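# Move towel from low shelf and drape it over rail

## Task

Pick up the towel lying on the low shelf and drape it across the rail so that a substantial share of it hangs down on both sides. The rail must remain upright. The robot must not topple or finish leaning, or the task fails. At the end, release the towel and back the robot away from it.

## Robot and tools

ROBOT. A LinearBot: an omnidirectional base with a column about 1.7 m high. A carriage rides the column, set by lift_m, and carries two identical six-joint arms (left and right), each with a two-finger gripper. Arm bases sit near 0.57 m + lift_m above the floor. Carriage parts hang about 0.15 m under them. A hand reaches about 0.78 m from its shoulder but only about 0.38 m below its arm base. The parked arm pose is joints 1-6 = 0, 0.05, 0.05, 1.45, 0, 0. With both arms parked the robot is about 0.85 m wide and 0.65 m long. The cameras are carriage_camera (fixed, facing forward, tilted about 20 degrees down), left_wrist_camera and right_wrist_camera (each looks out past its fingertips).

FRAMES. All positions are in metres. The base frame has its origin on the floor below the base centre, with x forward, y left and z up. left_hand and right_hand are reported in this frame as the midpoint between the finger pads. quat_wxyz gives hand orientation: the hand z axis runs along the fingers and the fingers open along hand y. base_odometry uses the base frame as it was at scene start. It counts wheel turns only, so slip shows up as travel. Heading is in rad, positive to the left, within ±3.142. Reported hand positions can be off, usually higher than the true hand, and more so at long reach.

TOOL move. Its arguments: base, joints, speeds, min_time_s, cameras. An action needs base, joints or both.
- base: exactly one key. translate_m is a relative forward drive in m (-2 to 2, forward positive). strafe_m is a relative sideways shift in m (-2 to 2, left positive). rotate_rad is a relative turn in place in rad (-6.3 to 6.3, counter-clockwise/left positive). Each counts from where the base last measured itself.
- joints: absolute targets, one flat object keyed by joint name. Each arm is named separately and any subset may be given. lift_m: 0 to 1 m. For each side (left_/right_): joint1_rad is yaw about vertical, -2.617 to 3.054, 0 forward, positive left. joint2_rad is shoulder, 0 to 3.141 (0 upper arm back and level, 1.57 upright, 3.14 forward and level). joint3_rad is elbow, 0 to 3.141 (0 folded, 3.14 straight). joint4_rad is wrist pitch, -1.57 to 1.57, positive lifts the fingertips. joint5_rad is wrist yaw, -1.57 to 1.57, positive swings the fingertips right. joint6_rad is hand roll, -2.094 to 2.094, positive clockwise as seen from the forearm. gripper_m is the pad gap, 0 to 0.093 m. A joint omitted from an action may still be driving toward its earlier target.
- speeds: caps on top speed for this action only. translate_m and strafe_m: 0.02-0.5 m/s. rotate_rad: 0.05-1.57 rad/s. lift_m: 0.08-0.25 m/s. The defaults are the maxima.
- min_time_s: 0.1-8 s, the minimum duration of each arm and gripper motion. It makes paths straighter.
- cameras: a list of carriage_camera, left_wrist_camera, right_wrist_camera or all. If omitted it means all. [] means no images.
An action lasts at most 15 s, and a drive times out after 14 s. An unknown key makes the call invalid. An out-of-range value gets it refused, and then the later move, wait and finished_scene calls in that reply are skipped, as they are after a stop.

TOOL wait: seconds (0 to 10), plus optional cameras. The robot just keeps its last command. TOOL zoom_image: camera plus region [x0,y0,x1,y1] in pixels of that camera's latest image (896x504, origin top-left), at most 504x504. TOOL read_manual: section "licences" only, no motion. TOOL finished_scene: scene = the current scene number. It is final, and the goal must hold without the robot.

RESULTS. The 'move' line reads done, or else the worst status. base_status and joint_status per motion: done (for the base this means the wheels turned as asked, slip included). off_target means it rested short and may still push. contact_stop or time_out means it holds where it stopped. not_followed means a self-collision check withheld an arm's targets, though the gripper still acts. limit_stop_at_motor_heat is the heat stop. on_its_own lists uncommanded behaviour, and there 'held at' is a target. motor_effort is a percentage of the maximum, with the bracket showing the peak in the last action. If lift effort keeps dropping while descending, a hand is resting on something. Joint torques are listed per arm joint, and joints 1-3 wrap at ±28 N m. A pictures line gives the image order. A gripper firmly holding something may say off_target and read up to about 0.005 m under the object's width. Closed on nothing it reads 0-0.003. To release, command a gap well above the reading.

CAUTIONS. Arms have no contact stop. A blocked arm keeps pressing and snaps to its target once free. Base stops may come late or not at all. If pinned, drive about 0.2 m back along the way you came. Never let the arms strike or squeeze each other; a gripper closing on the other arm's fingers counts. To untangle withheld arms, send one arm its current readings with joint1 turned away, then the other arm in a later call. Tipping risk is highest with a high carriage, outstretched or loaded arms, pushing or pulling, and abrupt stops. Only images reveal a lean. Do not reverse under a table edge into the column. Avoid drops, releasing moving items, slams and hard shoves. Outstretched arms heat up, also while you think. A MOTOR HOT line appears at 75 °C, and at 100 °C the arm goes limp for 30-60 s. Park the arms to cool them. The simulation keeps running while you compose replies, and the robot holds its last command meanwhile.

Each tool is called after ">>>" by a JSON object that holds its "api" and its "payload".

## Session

>>> {"api": "move", "payload": {"cameras": ["carriage_camera"]}}

>>> {"api": "move", "payload": {"base": {"rotate_rad": 1.3}, "cameras": ["carriage_camera"]}}

Scene clock: 0.00 s.
Joint torques (N m): no reading
base_odometry: x=+0.000 y=+0.000 heading=+0.000
base_status: not commanded
joint_positions: lift_m=+0.300 left_joint1_rad=+0.010 left_joint2_rad=+0.036 left_joint3_rad=+0.049 left_joint4_rad=+1.496 left_joint5_rad=-0.025 left_joint6_rad=+0.050 left_gripper_m=+0.09396 right_joint1_rad=-0.020 right_joint2_rad=+0.069 right_joint3_rad=+0.062 right_joint4_rad=+1.432 right_joint5_rad=+0.032 right_joint6_rad=+0.011 right_gripper_m=+0.09396
joint_status: not commanded
motor_effort: lift_m=+23 drive_wheels=+1
left_hand: x=+0.2366 y=+0.3073 z=+1.3226 quat_wxyz=(+0.999, -0.012, +0.031, +0.030) (m; base frame)
right_hand: x=+0.2586 y=-0.3092 z=+1.3243 quat_wxyz=(+0.997, +0.017, +0.073, -0.005) (m; base frame)
pictures: carriage_camera

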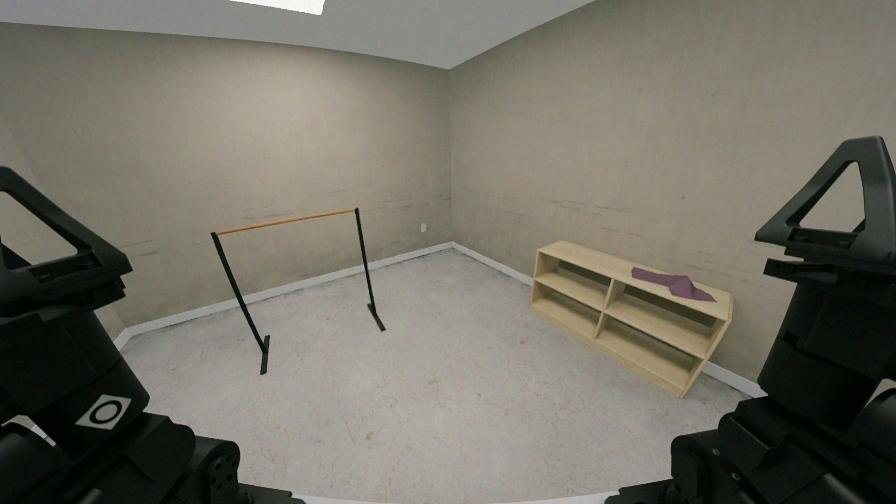

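Scene clock: 2.87 s.
Joint torques (N m): left_arm=[-0.35 3.81 5.5 -0.29 0.04 -0.07] | right_arm=[-0.23 3.67 6.06 -0.12 0.05 0.07]
move: done
base_odometry: x=+0.000 y=+0.000 heading=+1.300
base_status: done
joint_positions: lift_m=+0.300 left_joint1_rad=+0.010 left_joint2_rad=+0.036 left_joint3_rad=+0.049 left_joint4_rad=+1.496 left_joint5_rad=-0.025 left_joint6_rad=+0.050 left_gripper_m=+0.09396 right_joint1_rad=-0.020 right_joint2_rad=+0.069 right_joint3_rad=+0.062 right_joint4_rad=+1.431 right_joint5_rad=+0.032 right_joint6_rad=+0.011 right_gripper_m=+0.09396
joint_status: not commanded
motor_effort: lift_m=+23(23) drive_wheels=+6(14)
left_hand: x=+0.2366 y=+0.3073 z=+1.3226 quat_wxyz=(+0.999, -0.012, +0.031, +0.030) (m; base frame)
right_hand: x=+0.2587 y=-0.3092 z=+1.3243 quat_wxyz=(+0.997, +0.017, +0.073, -0.005) (m; base frame)
pictures: carriage_camera

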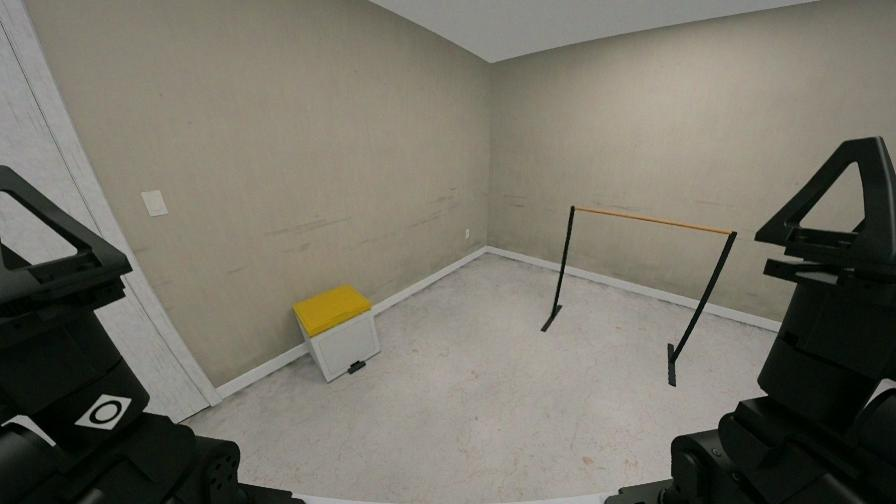

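>>> {"api": "move", "payload": {"base": {"rotate_rad": -2.288}, "cameras": []}}

>>> {"api": "move", "payload": {"base": {"strafe_m": 0.24}, "cameras": []}}

>>> {"api": "move", "payload": {"base": {"translate_m": 0.98}, "cameras": ["carriage_camera"]}}

>>> {"api": "zoom_image", "payload": {"camera": "carriage_camera", "region": [320, 280, 620, 480]}}

Scene clock: 19.97 s.
Joint torques (N m): left_arm=[-0.25 3.9 5.52 -0.31 0.05 -0.07] | right_arm=[-0.21 3.7 6.02 -0.09 0.05 0.05]
move: done
base_odometry: x=+0.000 y=+0.000 heading=-0.988
base_status: done
joint_positions: lift_m=+0.300 left_joint1_rad=+0.010 left_joint2_rad=+0.036 left_joint3_rad=+0.049 left_joint4_rad=+1.496 left_joint5_rad=-0.025 left_joint6_rad=+0.050 left_gripper_m=+0.09398 right_joint1_rad=-0.020 right_joint2_rad=+0.069 right_joint3_rad=+0.062 right_joint4_rad=+1.430 right_joint5_rad=+0.032 right_joint6_rad=+0.011 right_gripper_m=+0.09398
joint_status: not commanded
motor_effort: lift_m=+23(23) drive_wheels=+6(15)
left_hand: x=+0.2366 y=+0.3073 z=+1.3226 quat_wxyz=(+0.999, -0.012, +0.031, +0.030) (m; base frame)
right_hand: x=+0.2590 y=-0.3092 z=+1.3242 quat_wxyz=(+0.997, +0.017, +0.074, -0.005) (m; base frame)
pictures: none
No camera images: "cameras" was empty.

Scene clock: 22.37 s.
Joint torques (N m): left_arm=[-0.28 3.89 5.49 -0.31 0.05 -0.07] | right_arm=[-0.18 3.71 6.12 -0.08 0.05 0.07]
move: done
base_odometry: x=+0.201 y=+0.132 heading=-0.989
base_status: done
joint_positions: lift_m=+0.300 left_joint1_rad=+0.009 left_joint2_rad=+0.036 left_joint3_rad=+0.049 left_joint4_rad=+1.496 left_joint5_rad=-0.025 left_joint6_rad=+0.050 left_gripper_m=+0.09398 right_joint1_rad=-0.020 right_joint2_rad=+0.069 right_joint3_rad=+0.062 right_joint4_rad=+1.430 right_joint5_rad=+0.032 right_joint6_rad=+0.011 right_gripper_m=+0.09398
joint_status: not commanded
motor_effort: lift_m=+23(23) drive_wheels=-6(16)
left_hand: x=+0.2366 y=+0.3073 z=+1.3226 quat_wxyz=(+0.999, -0.012, +0.031, +0.030) (m; base frame)
right_hand: x=+0.2590 y=-0.3092 z=+1.3242 quat_wxyz=(+0.997, +0.017, +0.074, -0.005) (m; base frame)
pictures: none
No camera images: "cameras" was empty.

Scene clock: 26.63 s.
Joint torques (N m): left_arm=[-0.27 3.88 5.5 -0.32 0.04 -0.07] | right_arm=[-0.17 3.73 6.05 -0.09 0.05 0.06]
move: done
base_odometry: x=+0.740 y=-0.686 heading=-0.988
base_status: done
joint_positions: lift_m=+0.300 left_joint1_rad=+0.009 left_joint2_rad=+0.036 left_joint3_rad=+0.049 left_joint4_rad=+1.496 left_joint5_rad=-0.025 left_joint6_rad=+0.050 left_gripper_m=+0.09398 right_joint1_rad=-0.020 right_joint2_rad=+0.069 right_joint3_rad=+0.062 right_joint4_rad=+1.431 right_joint5_rad=+0.032 right_joint6_rad=+0.011 right_gripper_m=+0.09398
joint_status: not commanded
motor_effort: lift_m=+23(23) drive_wheels=-4(13)
left_hand: x=+0.2366 y=+0.3073 z=+1.3226 quat_wxyz=(+0.999, -0.012, +0.031, +0.030) (m; base frame)
right_hand: x=+0.2589 y=-0.3092 z=+1.3242 quat_wxyz=(+0.997, +0.017, +0.073, -0.005) (m; base frame)
pictures: carriage_camera

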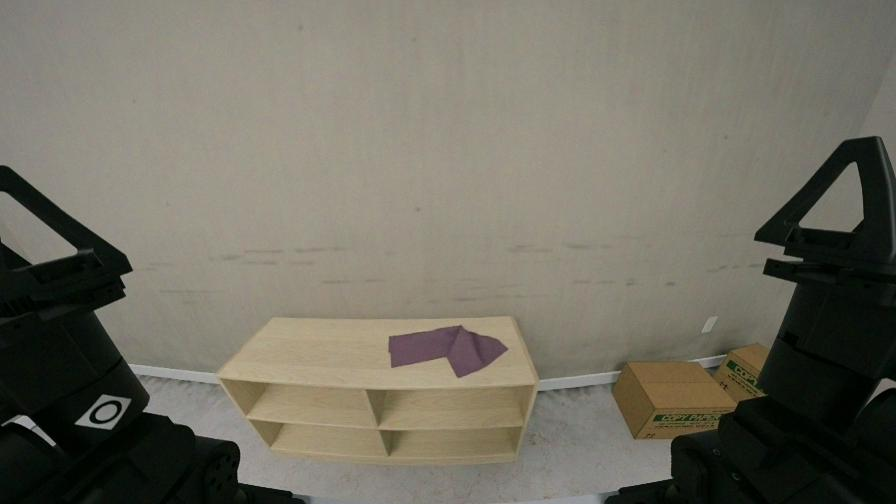

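Scaled by 1.680 from the camera's 896x504 image, which has a finer 1280x720 frame.

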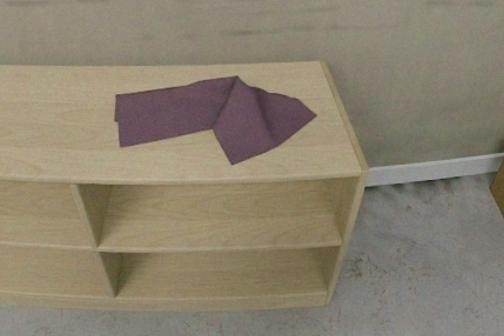

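>>> {"api": "move", "payload": {"base": {"translate_m": 0.1455}, "speeds": {"translate_m": 0.2}, "joints": {"right_joint1_rad": 0.654, "right_joint2_rad": 2.5985, "right_joint3_rad": 1.671, "right_joint4_rad": -0.665, "right_joint5_rad": 0, "right_joint6_rad": 1.01}, "min_time_s": 2.5, "cameras": ["carriage_camera", "right_wrist_camera"]}}

>>> {"api": "zoom_image", "payload": {"camera": "carriage_camera", "region": [330, 300, 580, 480]}}

Scene clock: 49.43 s.
Joint torques (N m): left_arm=[-0.23 3.88 5.49 -0.3 0.04 -0.08] | right_arm=[0.18 -12.11 6.41 0.11 0.06 0.3]
move: done
base_odometry: x=+0.820 y=-0.808 heading=-0.988
base_status: done
joint_positions: lift_m=+0.300 left_joint1_rad=+0.009 left_joint2_rad=+0.036 left_joint3_rad=+0.049 left_joint4_rad=+1.495 left_joint5_rad=-0.025 left_joint6_rad=+0.050 left_gripper_m=+0.09398 right_joint1_rad=+0.649 right_joint2_rad=+2.575 right_joint3_rad=+1.655 right_joint4_rad=-0.647 right_joint5_rad=+0.008 right_joint6_rad=+0.994 right_gripper_m=+0.09397
joint_status: all done
motor_effort: lift_m=+23(23) drive_wheels=-4(12)
left_hand: x=+0.2368 y=+0.3073 z=+1.3226 quat_wxyz=(+0.999, -0.012, +0.032, +0.030) (m; base frame)
right_hand: x=+0.5721 y=-0.0382 z=+0.7420 quat_wxyz=(+0.004, +0.172, +0.985, -0.001) (m; base frame)
pictures: carriage_camera, right_wrist_camera
camera_calibration:
right_wrist_camera: T_world_to_cam=[[-0.35758, -0.932095, -0.0577551, 0.221227], [-0.780407, 0.264275, 0.566678, 0.0481076], [-0.512935, 0.247705, -0.821913, 1.03944], [0, 0, 0, 1]] pos_world=[0.649817, -0.0639849, 0.839848]

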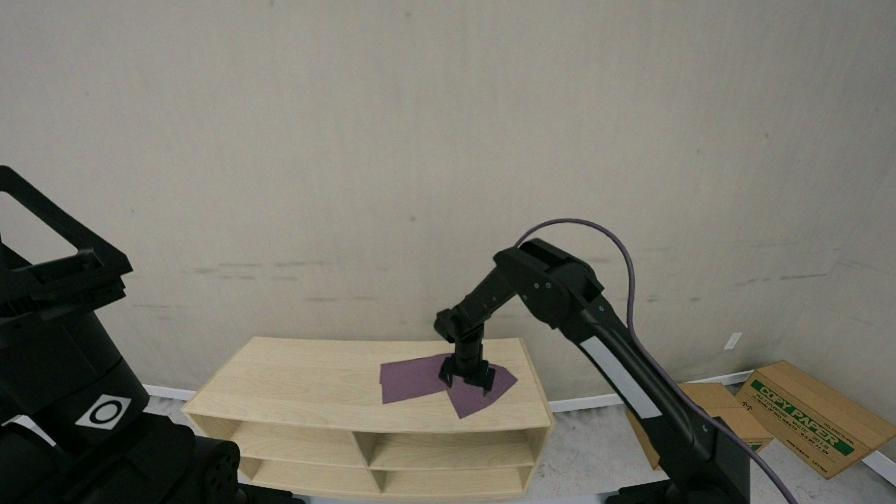

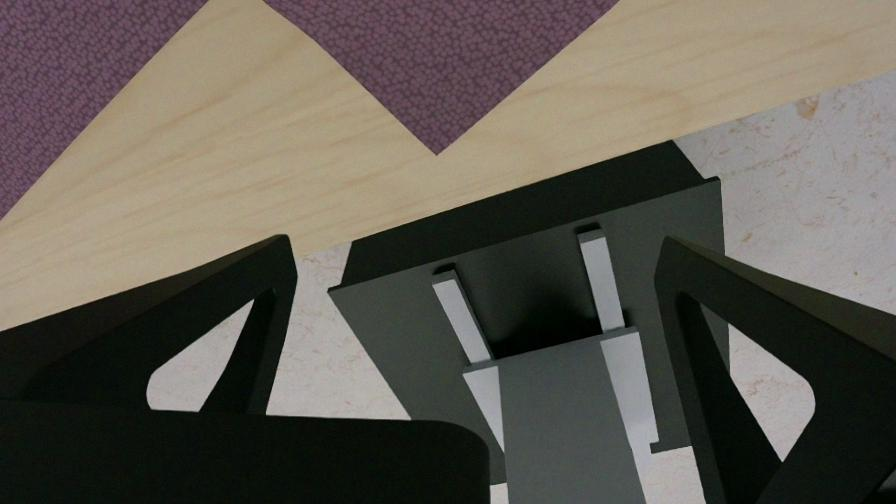

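Scaled by 2.016 from the camera's 896x504 image, which has a finer 1280x720 frame.

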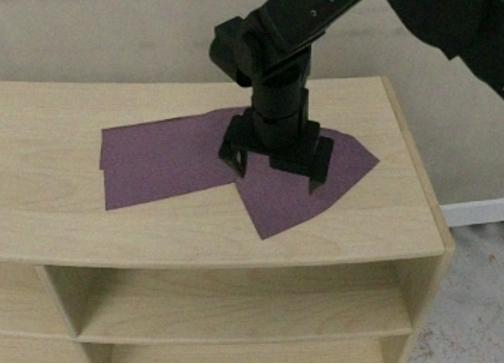

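>>> {"api": "move", "payload": {"joints": {"lift_m": 0.21, "right_joint1_rad": 0.691, "right_joint2_rad": 2.634, "right_joint3_rad": 1.751, "right_joint4_rad": -0.707, "right_joint5_rad": 0, "right_joint6_rad": 1.046}, "min_time_s": 1.0, "cameras": ["right_wrist_camera"]}}

Scene clock: 59.23 s.
Joint torques (N m): left_arm=[-0.32 3.93 5.52 -0.29 0.05 -0.08] | right_arm=[0.35 -12.52 6.63 0.04 0.06 0.28]
move: done
base_odometry: x=+0.820 y=-0.808 heading=-0.988
base_status: not commanded
joint_positions: lift_m=+0.210 left_joint1_rad=+0.009 left_joint2_rad=+0.036 left_joint3_rad=+0.049 left_joint4_rad=+1.495 left_joint5_rad=-0.025 left_joint6_rad=+0.050 left_gripper_m=+0.09398 right_joint1_rad=+0.686 right_joint2_rad=+2.611 right_joint3_rad=+1.735 right_joint4_rad=-0.690 right_joint5_rad=+0.007 right_joint6_rad=+1.030 right_gripper_m=+0.09397
joint_status: all done
motor_effort: lift_m=+20(20) drive_wheels=-3(4)
left_hand: x=+0.2368 y=+0.3073 z=+1.2330 quat_wxyz=(+0.999, -0.012, +0.032, +0.030) (m; base frame)
right_hand: x=+0.5715 y=-0.0176 z=+0.6531 quat_wxyz=(+0.004, +0.171, +0.985, +0.000) (m; base frame)
pictures: right_wrist_camera
camera_calibration:
right_wrist_camera: T_world_to_cam=[[-0.357191, -0.932108, -0.059904, 0.236221], [-0.780841, 0.2628, 0.566766, 0.0926975], [-0.512545, 0.249219, -0.821698, 0.960617], [0, 0, 0, 1]] pos_world=[0.649117, -0.043582, 0.75095]

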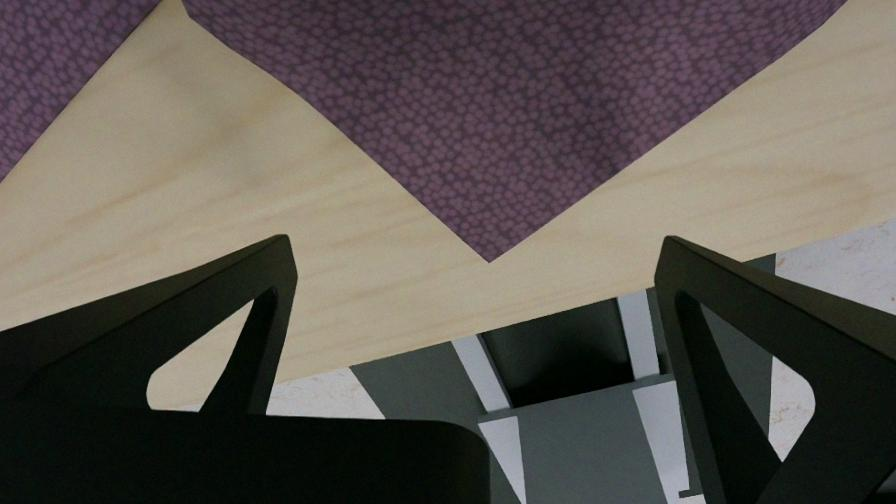

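>>> {"api": "move", "payload": {"joints": {"lift_m": 0.183}, "cameras": ["right_wrist_camera"]}}

Scene clock: 63.90 s.
Joint torques (N m): left_arm=[-0.28 3.88 5.55 -0.3 0.06 -0.07] | right_arm=[0.53 -12.49 5.04 0.18 0.11 0.19]
move: done
base_odometry: x=+0.820 y=-0.808 heading=-0.988
base_status: not commanded
joint_positions: lift_m=+0.183 left_joint1_rad=+0.009 left_joint2_rad=+0.036 left_joint3_rad=+0.049 left_joint4_rad=+1.495 left_joint5_rad=-0.025 left_joint6_rad=+0.050 left_gripper_m=+0.09398 right_joint1_rad=+0.684 right_joint2_rad=+2.609 right_joint3_rad=+1.755 right_joint4_rad=-0.699 right_joint5_rad=+0.005 right_joint6_rad=+1.034 right_gripper_m=+0.09398
joint_status: all done
motor_effort: lift_m=+19(20) drive_wheels=-3(4)
left_hand: x=+0.2368 y=+0.3073 z=+1.2061 quat_wxyz=(+0.999, -0.012, +0.032, +0.030) (m; base frame)
right_hand: x=+0.5766 y=-0.0141 z=+0.6312 quat_wxyz=(+0.008, +0.174, +0.985, +0.005) (m; base frame)
pictures: right_wrist_camera
camera_calibration:
right_wrist_camera: T_world_to_cam=[[-0.361934, -0.929393, -0.0723402, 0.250609], [-0.784182, 0.261586, 0.5627, 0.112611], [-0.504046, 0.260388, -0.82349, 0.940795], [0, 0, 0, 1]] pos_world=[0.653216, -0.0415152, 0.729497]

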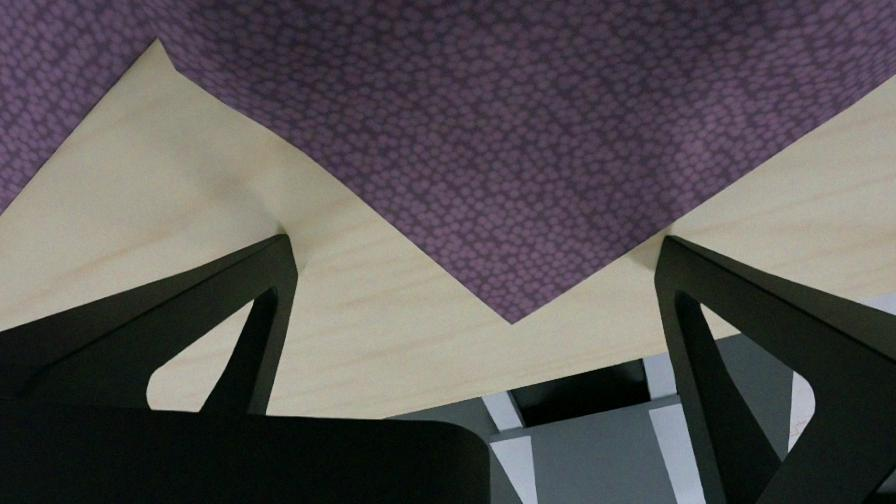

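>>> {"api": "move", "payload": {"joints": {"right_gripper_m": 0.0}, "min_time_s": 2.0, "cameras": ["right_wrist_camera"]}}

Scene clock: 68.30 s.
Joint torques (N m): left_arm=[-0.31 3.97 5.6 -0.29 0.05 -0.08] | right_arm=[0.16 -12.49 5.01 0.13 0.18 0.2]
move: done
base_odometry: x=+0.820 y=-0.808 heading=-0.988
base_status: not commanded
joint_positions: lift_m=+0.183 left_joint1_rad=+0.009 left_joint2_rad=+0.036 left_joint3_rad=+0.049 left_joint4_rad=+1.495 left_joint5_rad=-0.025 left_joint6_rad=+0.050 left_gripper_m=+0.09398 right_joint1_rad=+0.687 right_joint2_rad=+2.609 right_joint3_rad=+1.755 right_joint4_rad=-0.689 right_joint5_rad=-0.002 right_joint6_rad=+1.034 right_gripper_m=+0.00210
joint_status: all done
motor_effort: lift_m=+19(19) drive_wheels=-3(3)
left_hand: x=+0.2368 y=+0.3073 z=+1.2061 quat_wxyz=(+0.999, -0.012, +0.032, +0.030) (m; base frame)
right_hand: x=+0.5767 y=-0.0104 z=+0.6313 quat_wxyz=(+0.008, +0.172, +0.985, +0.011) (m; base frame)
pictures: right_wrist_camera
camera_calibration:
right_wrist_camera: T_world_to_cam=[[-0.358324, -0.929785, -0.0842881, 0.259535], [-0.787028, 0.252272, 0.56298, 0.113139], [-0.502186, 0.268066, -0.822161, 0.938053], [0, 0, 0, 1]] pos_world=[0.653118, -0.0386906, 0.729412]

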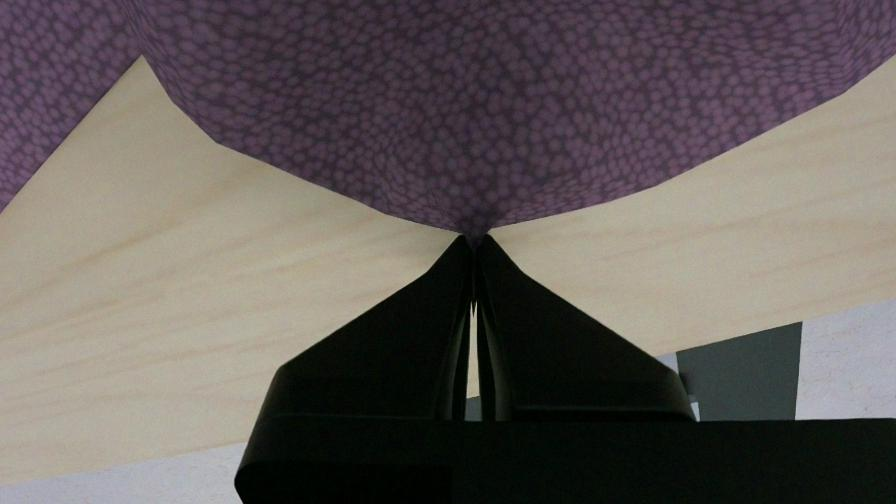

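>>> {"api": "move", "payload": {"joints": {"lift_m": 0.45}, "speeds": {"lift_m": 0.15}, "cameras": ["right_wrist_camera"]}}

>>> {"api": "move", "payload": {"joints": {"lift_m": 0.78}, "speeds": {"lift_m": 0.15}, "cameras": ["carriage_camera", "right_wrist_camera"]}}

>>> {"api": "zoom_image", "payload": {"camera": "carriage_camera", "region": [340, 350, 600, 504]}}

Scene clock: 73.27 s.
Joint torques (N m): left_arm=[-0.23 3.77 5.56 -0.28 0.06 -0.08] | right_arm=[0.13 -13.31 5.11 0.2 0.19 0.2]
move: done
base_odometry: x=+0.820 y=-0.808 heading=-0.988
base_status: not commanded
joint_positions: lift_m=+0.450 left_joint1_rad=+0.009 left_joint2_rad=+0.036 left_joint3_rad=+0.049 left_joint4_rad=+1.495 left_joint5_rad=-0.025 left_joint6_rad=+0.050 left_gripper_m=+0.09398 right_joint1_rad=+0.687 right_joint2_rad=+2.620 right_joint3_rad=+1.753 right_joint4_rad=-0.696 right_joint5_rad=-0.002 right_joint6_rad=+1.034 right_gripper_m=+0.00205
joint_status: all done
motor_effort: lift_m=+24(30) drive_wheels=+4(4)
left_hand: x=+0.2368 y=+0.3073 z=+1.4724 quat_wxyz=(+0.999, -0.012, +0.032, +0.030) (m; base frame)
right_hand: x=+0.5725 y=-0.0139 z=+0.8923 quat_wxyz=(+0.002, +0.172, +0.985, +0.004) (m; base frame)
pictures: right_wrist_camera
camera_calibration:
right_wrist_camera: T_world_to_cam=[[-0.359477, -0.930757, -0.0668403, 0.261887], [-0.778151, 0.259462, 0.571979, -0.0492545], [-0.515031, 0.257625, -0.81754, 1.15449], [0, 0, 0, 1]] pos_world=[0.650415, -0.0408934, 0.989522]

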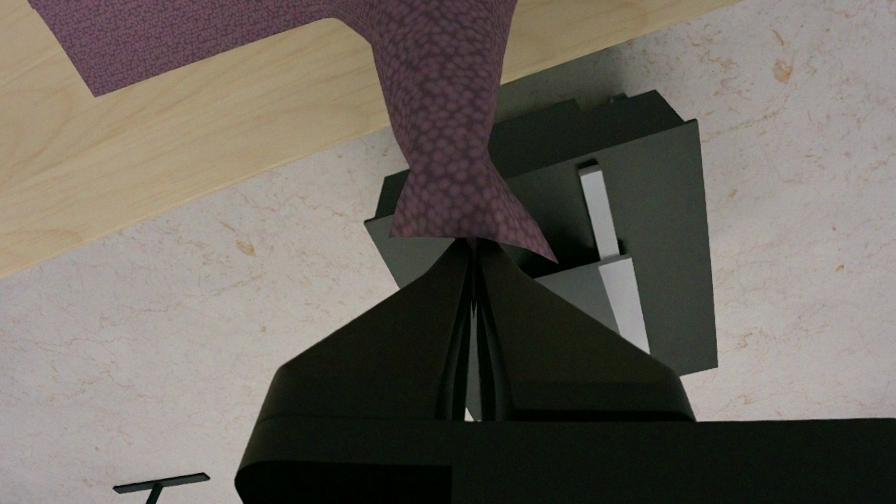

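Scene clock: 75.90 s.
Joint torques (N m): left_arm=[-0.28 3.89 5.57 -0.3 0.05 -0.08] | right_arm=[0.13 -13.52 5.05 0.17 0.18 0.2]
move: done
base_odometry: x=+0.820 y=-0.808 heading=-0.988
base_status: not commanded
joint_positions: lift_m=+0.780 left_joint1_rad=+0.009 left_joint2_rad=+0.036 left_joint3_rad=+0.049 left_joint4_rad=+1.495 left_joint5_rad=-0.025 left_joint6_rad=+0.050 left_gripper_m=+0.09398 right_joint1_rad=+0.687 right_joint2_rad=+2.623 right_joint3_rad=+1.753 right_joint4_rad=-0.698 right_joint5_rad=-0.002 right_joint6_rad=+1.034 right_gripper_m=+0.00205
joint_status: all done
motor_effort: lift_m=+25(30) drive_wheels=+4(4)
left_hand: x=+0.2368 y=+0.3073 z=+1.8024 quat_wxyz=(+0.999, -0.012, +0.032, +0.030) (m; base frame)
right_hand: x=+0.5716 y=-0.0146 z=+1.2209 quat_wxyz=(+0.000, +0.172, +0.985, +0.002) (m; base frame)
pictures: carriage_camera, right_wrist_camera
camera_calibration:
carriage_camera: T_world_to_cam=[[-0.00554303, -0.999684, -0.0245377, 0.0475765], [-0.377596, 0.0248139, -0.925638, 1.71275], [0.925954, 0.00413448, -0.377614, 0.533365], [0, 0, 0, 1]] pos_world=[0.15312, 0.00285626, 1.78796]
right_wrist_camera: T_world_to_cam=[[-0.359708, -0.930948, -0.0628099, 0.277991], [-0.776123, 0.261161, 0.573958, -0.241331], [-0.517921, 0.255205, -0.816473, 1.42323], [0, 0, 0, 1]] pos_world=[0.649814, -0.0413942, 1.318]

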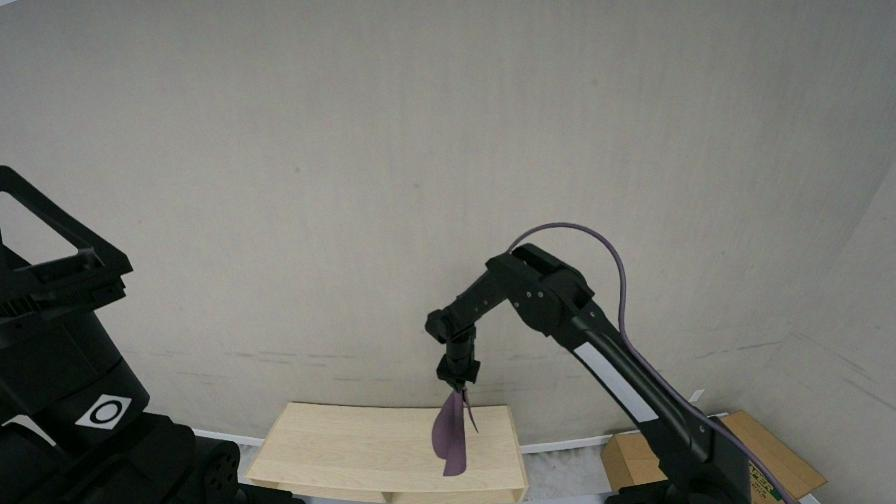

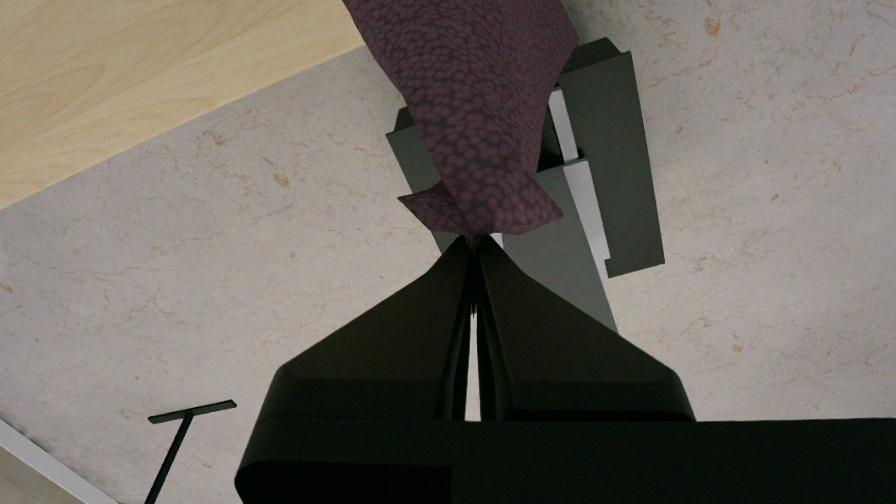

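Scaled by 1.938 from the camera's 896x504 image, which has a finer 1280x720 frame.

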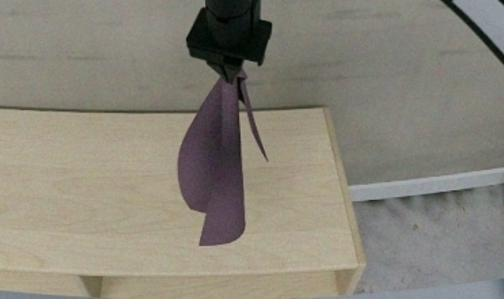

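>>> {"api": "move", "payload": {"base": {"translate_m": -0.4}, "speeds": {"translate_m": 0.22}, "cameras": []}}

>>> {"api": "move", "payload": {"base": {"rotate_rad": 1.559}, "joints": {"lift_m": 0.65}, "speeds": {"rotate_rad": 0.6}, "cameras": ["carriage_camera"]}}

>>> {"api": "zoom_image", "payload": {"camera": "carriage_camera", "region": [100, 200, 500, 504]}}

Scene clock: 90.23 s.
Joint torques (N m): left_arm=[-0.24 3.9 5.63 -0.3 0.04 -0.07] | right_arm=[-0.43 -13.55 5.16 0.19 0.19 0.21]
move: done
base_odometry: x=+0.600 y=-0.474 heading=-0.988
base_status: done
joint_positions: lift_m=+0.780 left_joint1_rad=+0.009 left_joint2_rad=+0.036 left_joint3_rad=+0.049 left_joint4_rad=+1.495 left_joint5_rad=-0.025 left_joint6_rad=+0.050 left_gripper_m=+0.09398 right_joint1_rad=+0.690 right_joint2_rad=+2.623 right_joint3_rad=+1.753 right_joint4_rad=-0.698 right_joint5_rad=-0.002 right_joint6_rad=+1.034 right_gripper_m=+0.00205
joint_status: not commanded
motor_effort: lift_m=+25(25) drive_wheels=+0(12)
left_hand: x=+0.2369 y=+0.3073 z=+1.8024 quat_wxyz=(+0.999, -0.012, +0.032, +0.030) (m; base frame)
right_hand: x=+0.5706 y=-0.0136 z=+1.2209 quat_wxyz=(+0.000, +0.171, +0.985, +0.002) (m; base frame)
pictures: none
No camera images: "cameras" was empty.

Scene clock: 93.87 s.
Joint torques (N m): left_arm=[-0.34 3.89 5.52 -0.3 0.05 -0.09] | right_arm=[-0.12 -13.72 5.23 0.21 0.16 0.19]
move: done
base_odometry: x=+0.600 y=-0.474 heading=+0.571
base_status: done
joint_positions: lift_m=+0.650 left_joint1_rad=+0.009 left_joint2_rad=+0.036 left_joint3_rad=+0.049 left_joint4_rad=+1.495 left_joint5_rad=-0.025 left_joint6_rad=+0.050 left_gripper_m=+0.09398 right_joint1_rad=+0.691 right_joint2_rad=+2.624 right_joint3_rad=+1.751 right_joint4_rad=-0.703 right_joint5_rad=-0.002 right_joint6_rad=+1.034 right_gripper_m=+0.00204
joint_status: all done
motor_effort: lift_m=+20(20) drive_wheels=+7(14)
left_hand: x=+0.2369 y=+0.3073 z=+1.6730 quat_wxyz=(+0.999, -0.012, +0.032, +0.030) (m; base frame)
right_hand: x=+0.5687 y=-0.0148 z=+1.0907 quat_wxyz=(-0.002, +0.171, +0.985, -0.001) (m; base frame)
pictures: carriage_camera
camera_calibration:
carriage_camera: T_world_to_cam=[[-0.00554303, -0.999684, -0.0245377, 0.0444014], [-0.377596, 0.0248139, -0.925638, 1.59298], [0.925954, 0.00413448, -0.377614, 0.484502], [0, 0, 0, 1]] pos_world=[0.15312, 0.00285626, 1.65856]

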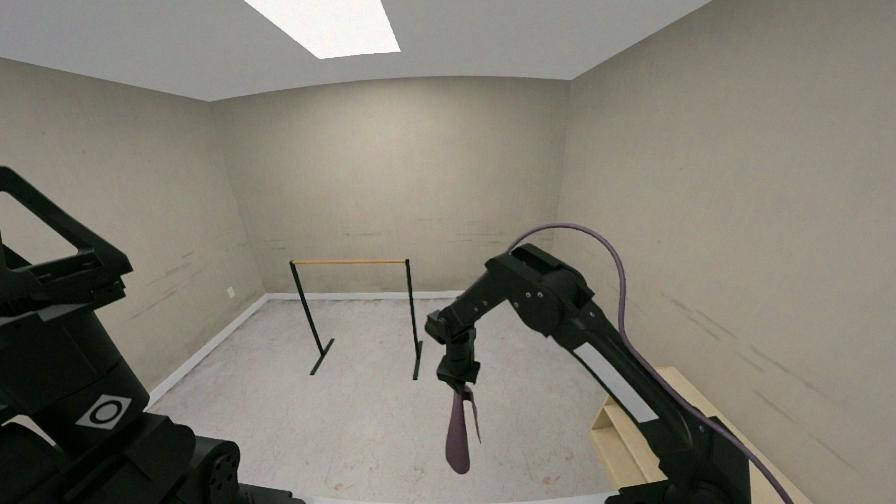

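Scaled by 1.260 from the camera's 896x504 image, which has a finer 1280x720 frame.

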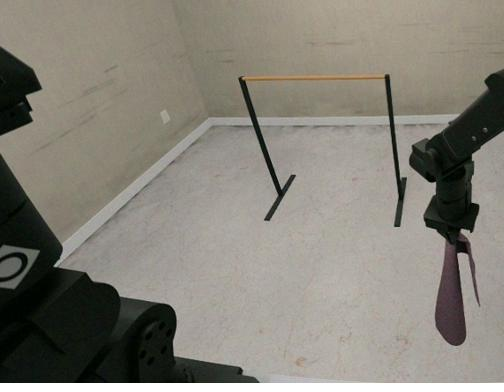

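>>> {"api": "move", "payload": {"base": {"strafe_m": 0.743}, "speeds": {"strafe_m": 0.3}, "cameras": []}}

>>> {"api": "move", "payload": {"base": {"translate_m": 0.95}, "speeds": {"translate_m": 0.25}, "cameras": ["carriage_camera", "right_wrist_camera"]}}

>>> {"api": "zoom_image", "payload": {"camera": "carriage_camera", "region": [250, 250, 650, 504]}}

Scene clock: 113.60 s.
Joint torques (N m): left_arm=[-0.24 3.84 5.56 -0.28 0.04 -0.06] | right_arm=[-0.4 -13.74 5.24 0.2 0.18 0.2]
move: done
base_odometry: x=+0.198 y=+0.151 heading=+0.572
base_status: done
joint_positions: lift_m=+0.650 left_joint1_rad=+0.009 left_joint2_rad=+0.036 left_joint3_rad=+0.049 left_joint4_rad=+1.495 left_joint5_rad=-0.025 left_joint6_rad=+0.050 left_gripper_m=+0.09398 right_joint1_rad=+0.691 right_joint2_rad=+2.624 right_joint3_rad=+1.751 right_joint4_rad=-0.703 right_joint5_rad=-0.002 right_joint6_rad=+1.034 right_gripper_m=+0.00204
joint_status: not commanded
motor_effort: lift_m=+20(20) drive_wheels=-6(17)
left_hand: x=+0.2369 y=+0.3073 z=+1.6730 quat_wxyz=(+0.999, -0.012, +0.032, +0.030) (m; base frame)
right_hand: x=+0.5688 y=-0.0149 z=+1.0907 quat_wxyz=(-0.002, +0.171, +0.985, -0.001) (m; base frame)
pictures: none
No camera images: "cameras" was empty.

Scene clock: 118.70 s.
Joint torques (N m): left_arm=[-0.29 3.84 5.5 -0.3 0.04 -0.08] | right_arm=[-0.29 -13.7 5.23 0.15 0.18 0.19]
move: done
base_odometry: x=+0.996 y=+0.666 heading=+0.573
base_status: done
joint_positions: lift_m=+0.650 left_joint1_rad=+0.009 left_joint2_rad=+0.036 left_joint3_rad=+0.049 left_joint4_rad=+1.495 left_joint5_rad=-0.025 left_joint6_rad=+0.050 left_gripper_m=+0.09398 right_joint1_rad=+0.692 right_joint2_rad=+2.624 right_joint3_rad=+1.751 right_joint4_rad=-0.703 right_joint5_rad=-0.002 right_joint6_rad=+1.034 right_gripper_m=+0.00204
joint_status: not commanded
motor_effort: lift_m=+20(20) drive_wheels=-4(13)
left_hand: x=+0.2368 y=+0.3073 z=+1.6730 quat_wxyz=(+0.999, -0.012, +0.032, +0.030) (m; base frame)
right_hand: x=+0.5683 y=-0.0146 z=+1.0907 quat_wxyz=(-0.003, +0.170, +0.985, -0.001) (m; base frame)
pictures: carriage_camera, right_wrist_camera
camera_calibration:
carriage_camera: T_world_to_cam=[[-0.00554303, -0.999684, -0.0245377, 0.0444014], [-0.377596, 0.0248139, -0.925638, 1.59298], [0.925954, 0.00413448, -0.377614, 0.484502], [0, 0, 0, 1]] pos_world=[0.15312, 0.00285626, 1.65856]
right_wrist_camera: T_world_to_cam=[[-0.355798, -0.932932, -0.0551829, 0.258123], [-0.773423, 0.26079, 0.577759, -0.174789], [-0.524619, 0.248245, -0.81434, 1.31669], [0, 0, 0, 1]] pos_world=[0.647414, -0.0404673, 1.18746]

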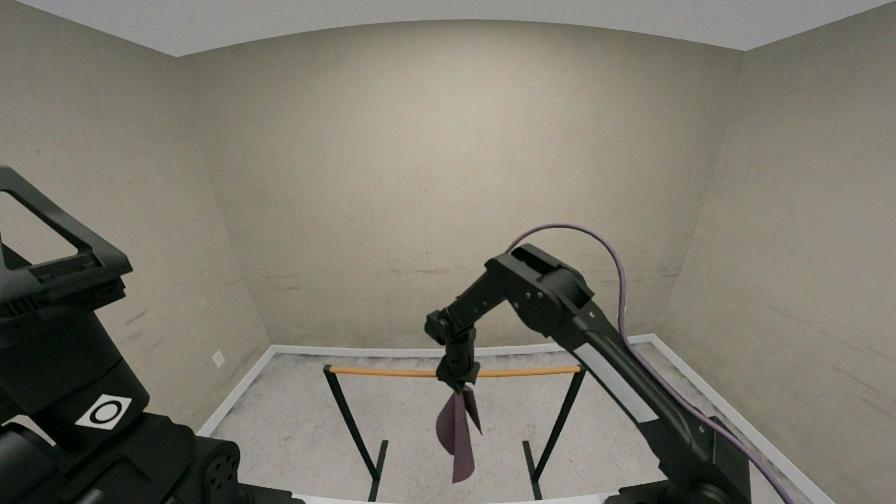

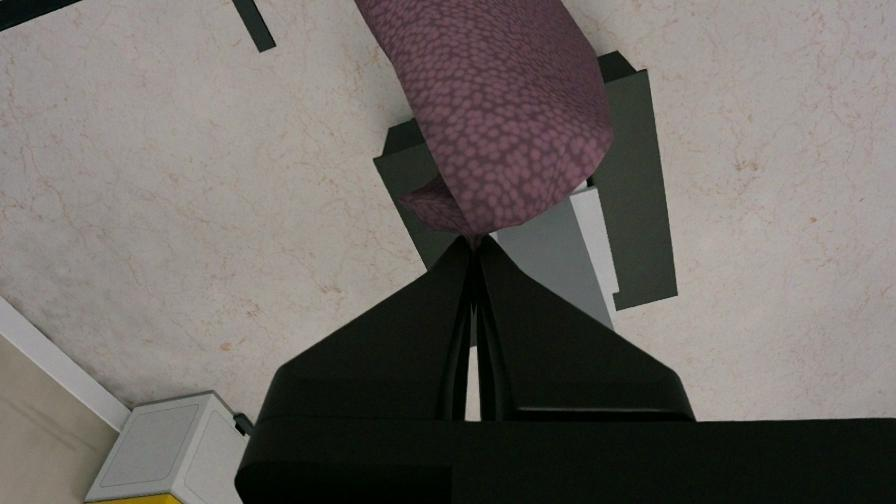

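Scaled by 1.260 from the camera's 896x504 image, which has a finer 1280x720 frame.

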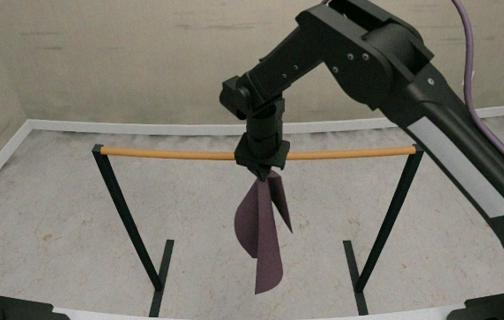

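>>> {"api": "move", "payload": {"base": {"translate_m": 0.275}, "speeds": {"translate_m": 0.12}, "cameras": ["carriage_camera", "right_wrist_camera"]}}

>>> {"api": "zoom_image", "payload": {"camera": "carriage_camera", "region": [250, 300, 650, 504]}}

Scene clock: 128.17 s.
Joint torques (N m): left_arm=[-0.23 3.89 5.5 -0.3 0.03 -0.09] | right_arm=[-0.38 -13.76 5.31 0.28 0.19 0.21]
move: done
base_odometry: x=+1.227 y=+0.815 heading=+0.573
base_status: done
joint_positions: lift_m=+0.650 left_joint1_rad=+0.009 left_joint2_rad=+0.036 left_joint3_rad=+0.049 left_joint4_rad=+1.495 left_joint5_rad=-0.025 left_joint6_rad=+0.050 left_gripper_m=+0.09398 right_joint1_rad=+0.694 right_joint2_rad=+2.624 right_joint3_rad=+1.751 right_joint4_rad=-0.708 right_joint5_rad=-0.002 right_joint6_rad=+1.034 right_gripper_m=+0.00203
joint_status: not commanded
motor_effort: lift_m=+20(20) drive_wheels=-4(12)
left_hand: x=+0.2368 y=+0.3073 z=+1.6730 quat_wxyz=(+0.999, -0.012, +0.032, +0.030) (m; base frame)
right_hand: x=+0.5666 y=-0.0145 z=+1.0907 quat_wxyz=(-0.004, +0.169, +0.986, -0.003) (m; base frame)
pictures: carriage_camera, right_wrist_camera
camera_calibration:
carriage_camera: T_world_to_cam=[[-0.00554303, -0.999684, -0.0245377, 0.0444014], [-0.377596, 0.0248139, -0.925638, 1.59298], [0.925954, 0.00413448, -0.377614, 0.484502], [0, 0, 0, 1]] pos_world=[0.15312, 0.00285626, 1.65856]
right_wrist_camera: T_world_to_cam=[[-0.353501, -0.934049, -0.0508854, 0.251686], [-0.771923, 0.260553, 0.579868, -0.179335], [-0.528367, 0.244264, -0.81312, 1.31646], [0, 0, 0, 1]] pos_world=[0.646114, -0.0397517, 1.18724]

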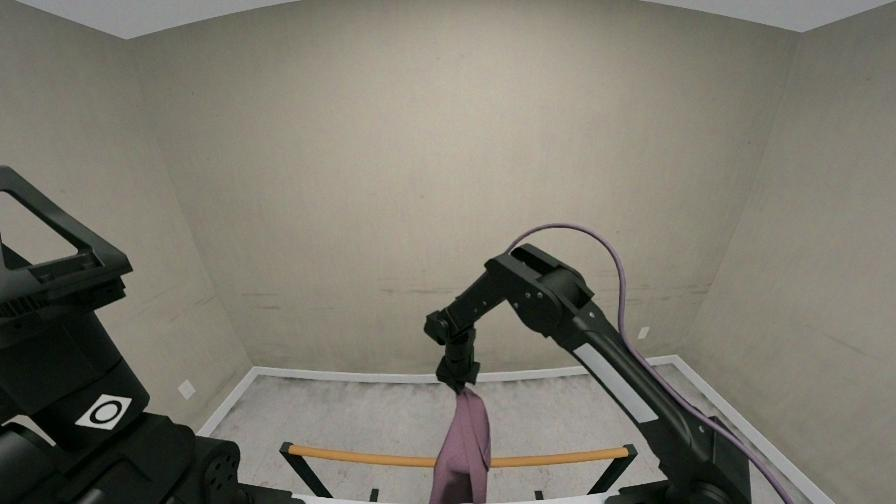

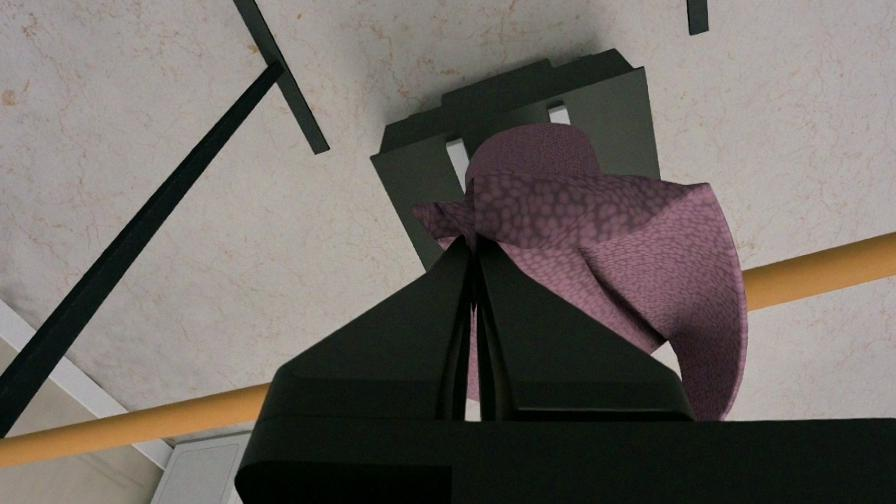

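Scaled by 1.260 from the camera's 896x504 image, which has a finer 1280x720 frame.

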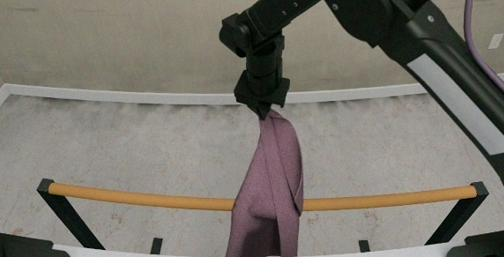

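>>> {"api": "move", "payload": {"joints": {"lift_m": 0.325}, "speeds": {"lift_m": 0.12}, "cameras": ["carriage_camera", "right_wrist_camera"]}}

>>> {"api": "zoom_image", "payload": {"camera": "carriage_camera", "region": [250, 300, 650, 504]}}

Scene clock: 135.23 s.
Joint torques (N m): left_arm=[-0.31 3.82 5.56 -0.29 0.05 -0.08] | right_arm=[-0.53 -13.72 5.14 0.24 0.21 0.2]
move: done
base_odometry: x=+1.227 y=+0.815 heading=+0.573
base_status: not commanded
joint_positions: lift_m=+0.325 left_joint1_rad=+0.009 left_joint2_rad=+0.036 left_joint3_rad=+0.049 left_joint4_rad=+1.495 left_joint5_rad=-0.025 left_joint6_rad=+0.050 left_gripper_m=+0.09398 right_joint1_rad=+0.694 right_joint2_rad=+2.624 right_joint3_rad=+1.750 right_joint4_rad=-0.711 right_joint5_rad=-0.004 right_joint6_rad=+1.034 right_gripper_m=+0.00203
joint_status: all done
motor_effort: lift_m=+20(21) drive_wheels=-3(4)
left_hand: x=+0.2368 y=+0.3073 z=+1.3479 quat_wxyz=(+0.999, -0.012, +0.032, +0.030) (m; base frame)
right_hand: x=+0.5657 y=-0.0148 z=+0.7654 quat_wxyz=(-0.006, +0.169, +0.986, -0.004) (m; base frame)
pictures: carriage_camera, right_wrist_camera
camera_calibration:
carriage_camera: T_world_to_cam=[[-0.00554303, -0.999684, -0.0245377, 0.0364242], [-0.377596, 0.0248139, -0.925638, 1.29205], [0.925954, 0.00413448, -0.377614, 0.361739], [0, 0, 0, 1]] pos_world=[0.15312, 0.00285626, 1.33346]
right_wrist_camera: T_world_to_cam=[[-0.353802, -0.934043, -0.0488675, 0.233113], [-0.769653, 0.26105, 0.582655, 0.00532762], [-0.531468, 0.243756, -0.811249, 1.05187], [0, 0, 0, 1]] pos_world=[0.645613, -0.0400527, 0.861617]

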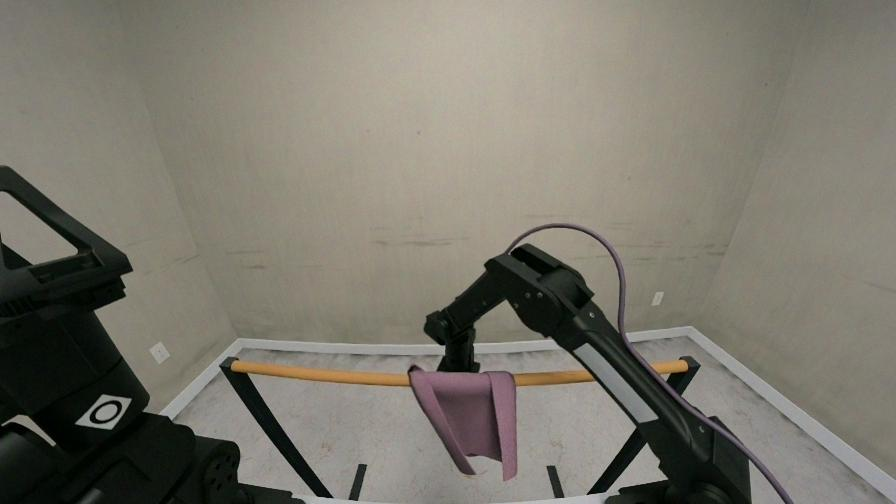

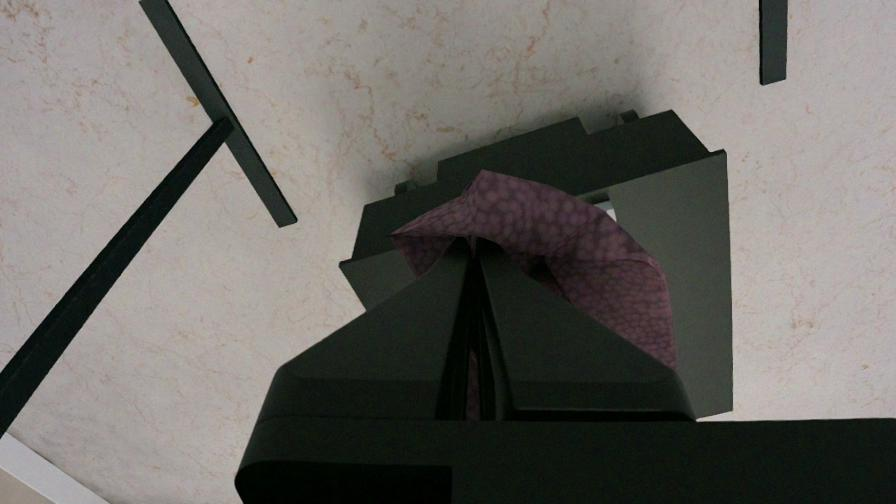

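Scaled by 1.260 from the camera's 896x504 image, which has a finer 1280x720 frame.

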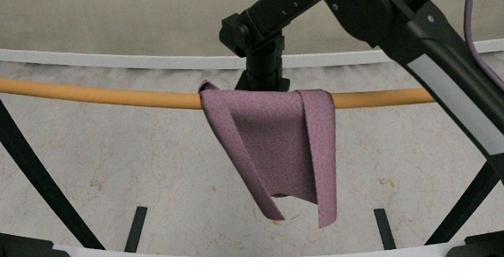

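>>> {"api": "move", "payload": {"joints": {"right_gripper_m": 0.06}, "min_time_s": 1.0, "cameras": []}}

>>> {"api": "move", "payload": {"joints": {"right_gripper_m": 0.093}, "min_time_s": 0.8, "cameras": ["carriage_camera", "right_wrist_camera"]}}

Scene clock: 144.57 s.
Joint torques (N m): left_arm=[-0.29 3.93 5.57 -0.31 0.05 -0.08] | right_arm=[-0.47 -13.67 5.23 0.26 0.19 0.2]
move: done
base_odometry: x=+1.227 y=+0.815 heading=+0.573
base_status: not commanded
joint_positions: lift_m=+0.325 left_joint1_rad=+0.009 left_joint2_rad=+0.036 left_joint3_rad=+0.049 left_joint4_rad=+1.495 left_joint5_rad=-0.025 left_joint6_rad=+0.050 left_gripper_m=+0.09398 right_joint1_rad=+0.694 right_joint2_rad=+2.624 right_joint3_rad=+1.750 right_joint4_rad=-0.711 right_joint5_rad=-0.004 right_joint6_rad=+1.034 right_gripper_m=+0.05988
joint_status: all done
motor_effort: lift_m=+20(20) drive_wheels=+4(4)
left_hand: x=+0.2368 y=+0.3073 z=+1.3479 quat_wxyz=(+0.999, -0.012, +0.032, +0.030) (m; base frame)
right_hand: x=+0.5657 y=-0.0148 z=+0.7654 quat_wxyz=(-0.006, +0.169, +0.986, -0.004) (m; base frame)
pictures: none
No camera images: "cameras" was empty.

Scene clock: 145.67 s.
Joint torques (N m): left_arm=[-0.29 3.82 5.55 -0.3 0.04 -0.08] | right_arm=[-0.53 -13.68 5.26 0.25 0.2 0.21]
move: done
base_odometry: x=+1.227 y=+0.815 heading=+0.573
base_status: not commanded
joint_positions: lift_m=+0.325 left_joint1_rad=+0.009 left_joint2_rad=+0.036 left_joint3_rad=+0.049 left_joint4_rad=+1.495 left_joint5_rad=-0.025 left_joint6_rad=+0.050 left_gripper_m=+0.09398 right_joint1_rad=+0.694 right_joint2_rad=+2.624 right_joint3_rad=+1.750 right_joint4_rad=-0.711 right_joint5_rad=-0.004 right_joint6_rad=+1.034 right_gripper_m=+0.09286
joint_status: all done
motor_effort: lift_m=+20(20) drive_wheels=+4(4)
left_hand: x=+0.2368 y=+0.3073 z=+1.3479 quat_wxyz=(+0.999, -0.012, +0.032, +0.030) (m; base frame)
right_hand: x=+0.5657 y=-0.0148 z=+0.7654 quat_wxyz=(-0.006, +0.169, +0.986, -0.004) (m; base frame)
pictures: carriage_camera, right_wrist_camera
camera_calibration:
carriage_camera: T_world_to_cam=[[-0.00554303, -0.999684, -0.0245377, 0.0364242], [-0.377596, 0.0248139, -0.925638, 1.29205], [0.925954, 0.00413448, -0.377614, 0.361739], [0, 0, 0, 1]] pos_world=[0.15312, 0.00285626, 1.33346]
right_wrist_camera: T_world_to_cam=[[-0.353802, -0.934043, -0.0488675, 0.233113], [-0.769653, 0.26105, 0.582655, 0.00532762], [-0.531468, 0.243756, -0.811249, 1.05187], [0, 0, 0, 1]] pos_world=[0.645613, -0.0400527, 0.861617]

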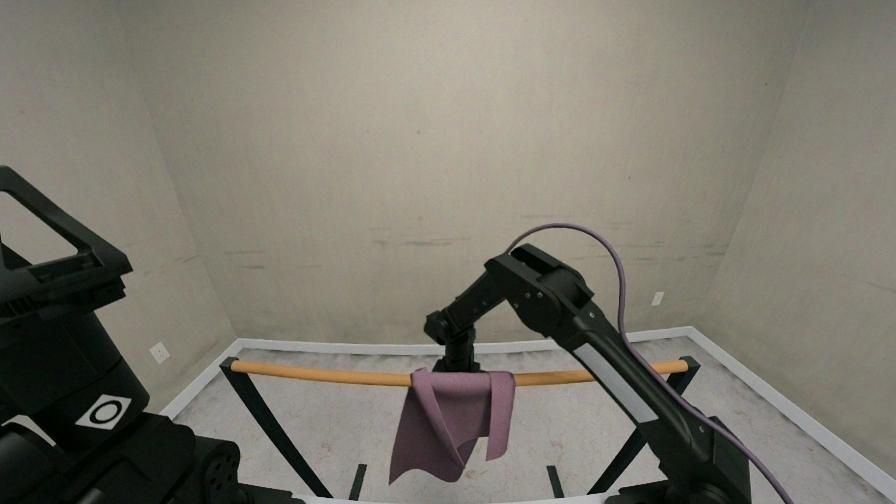

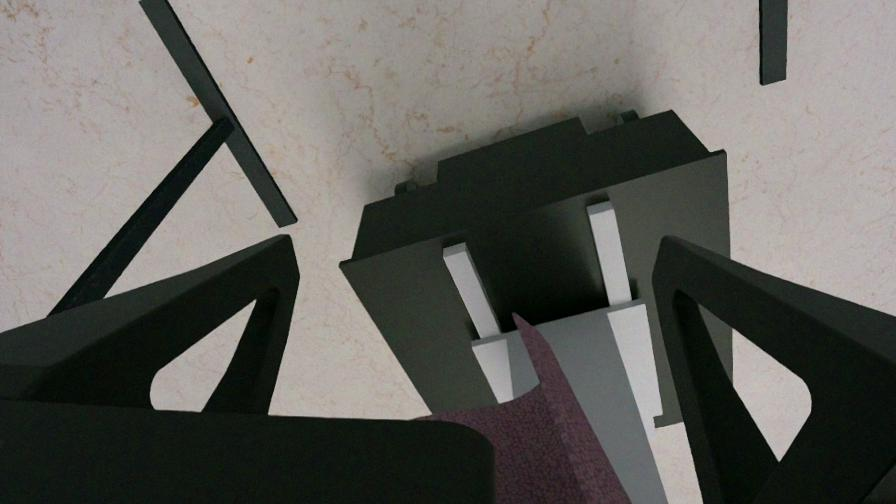

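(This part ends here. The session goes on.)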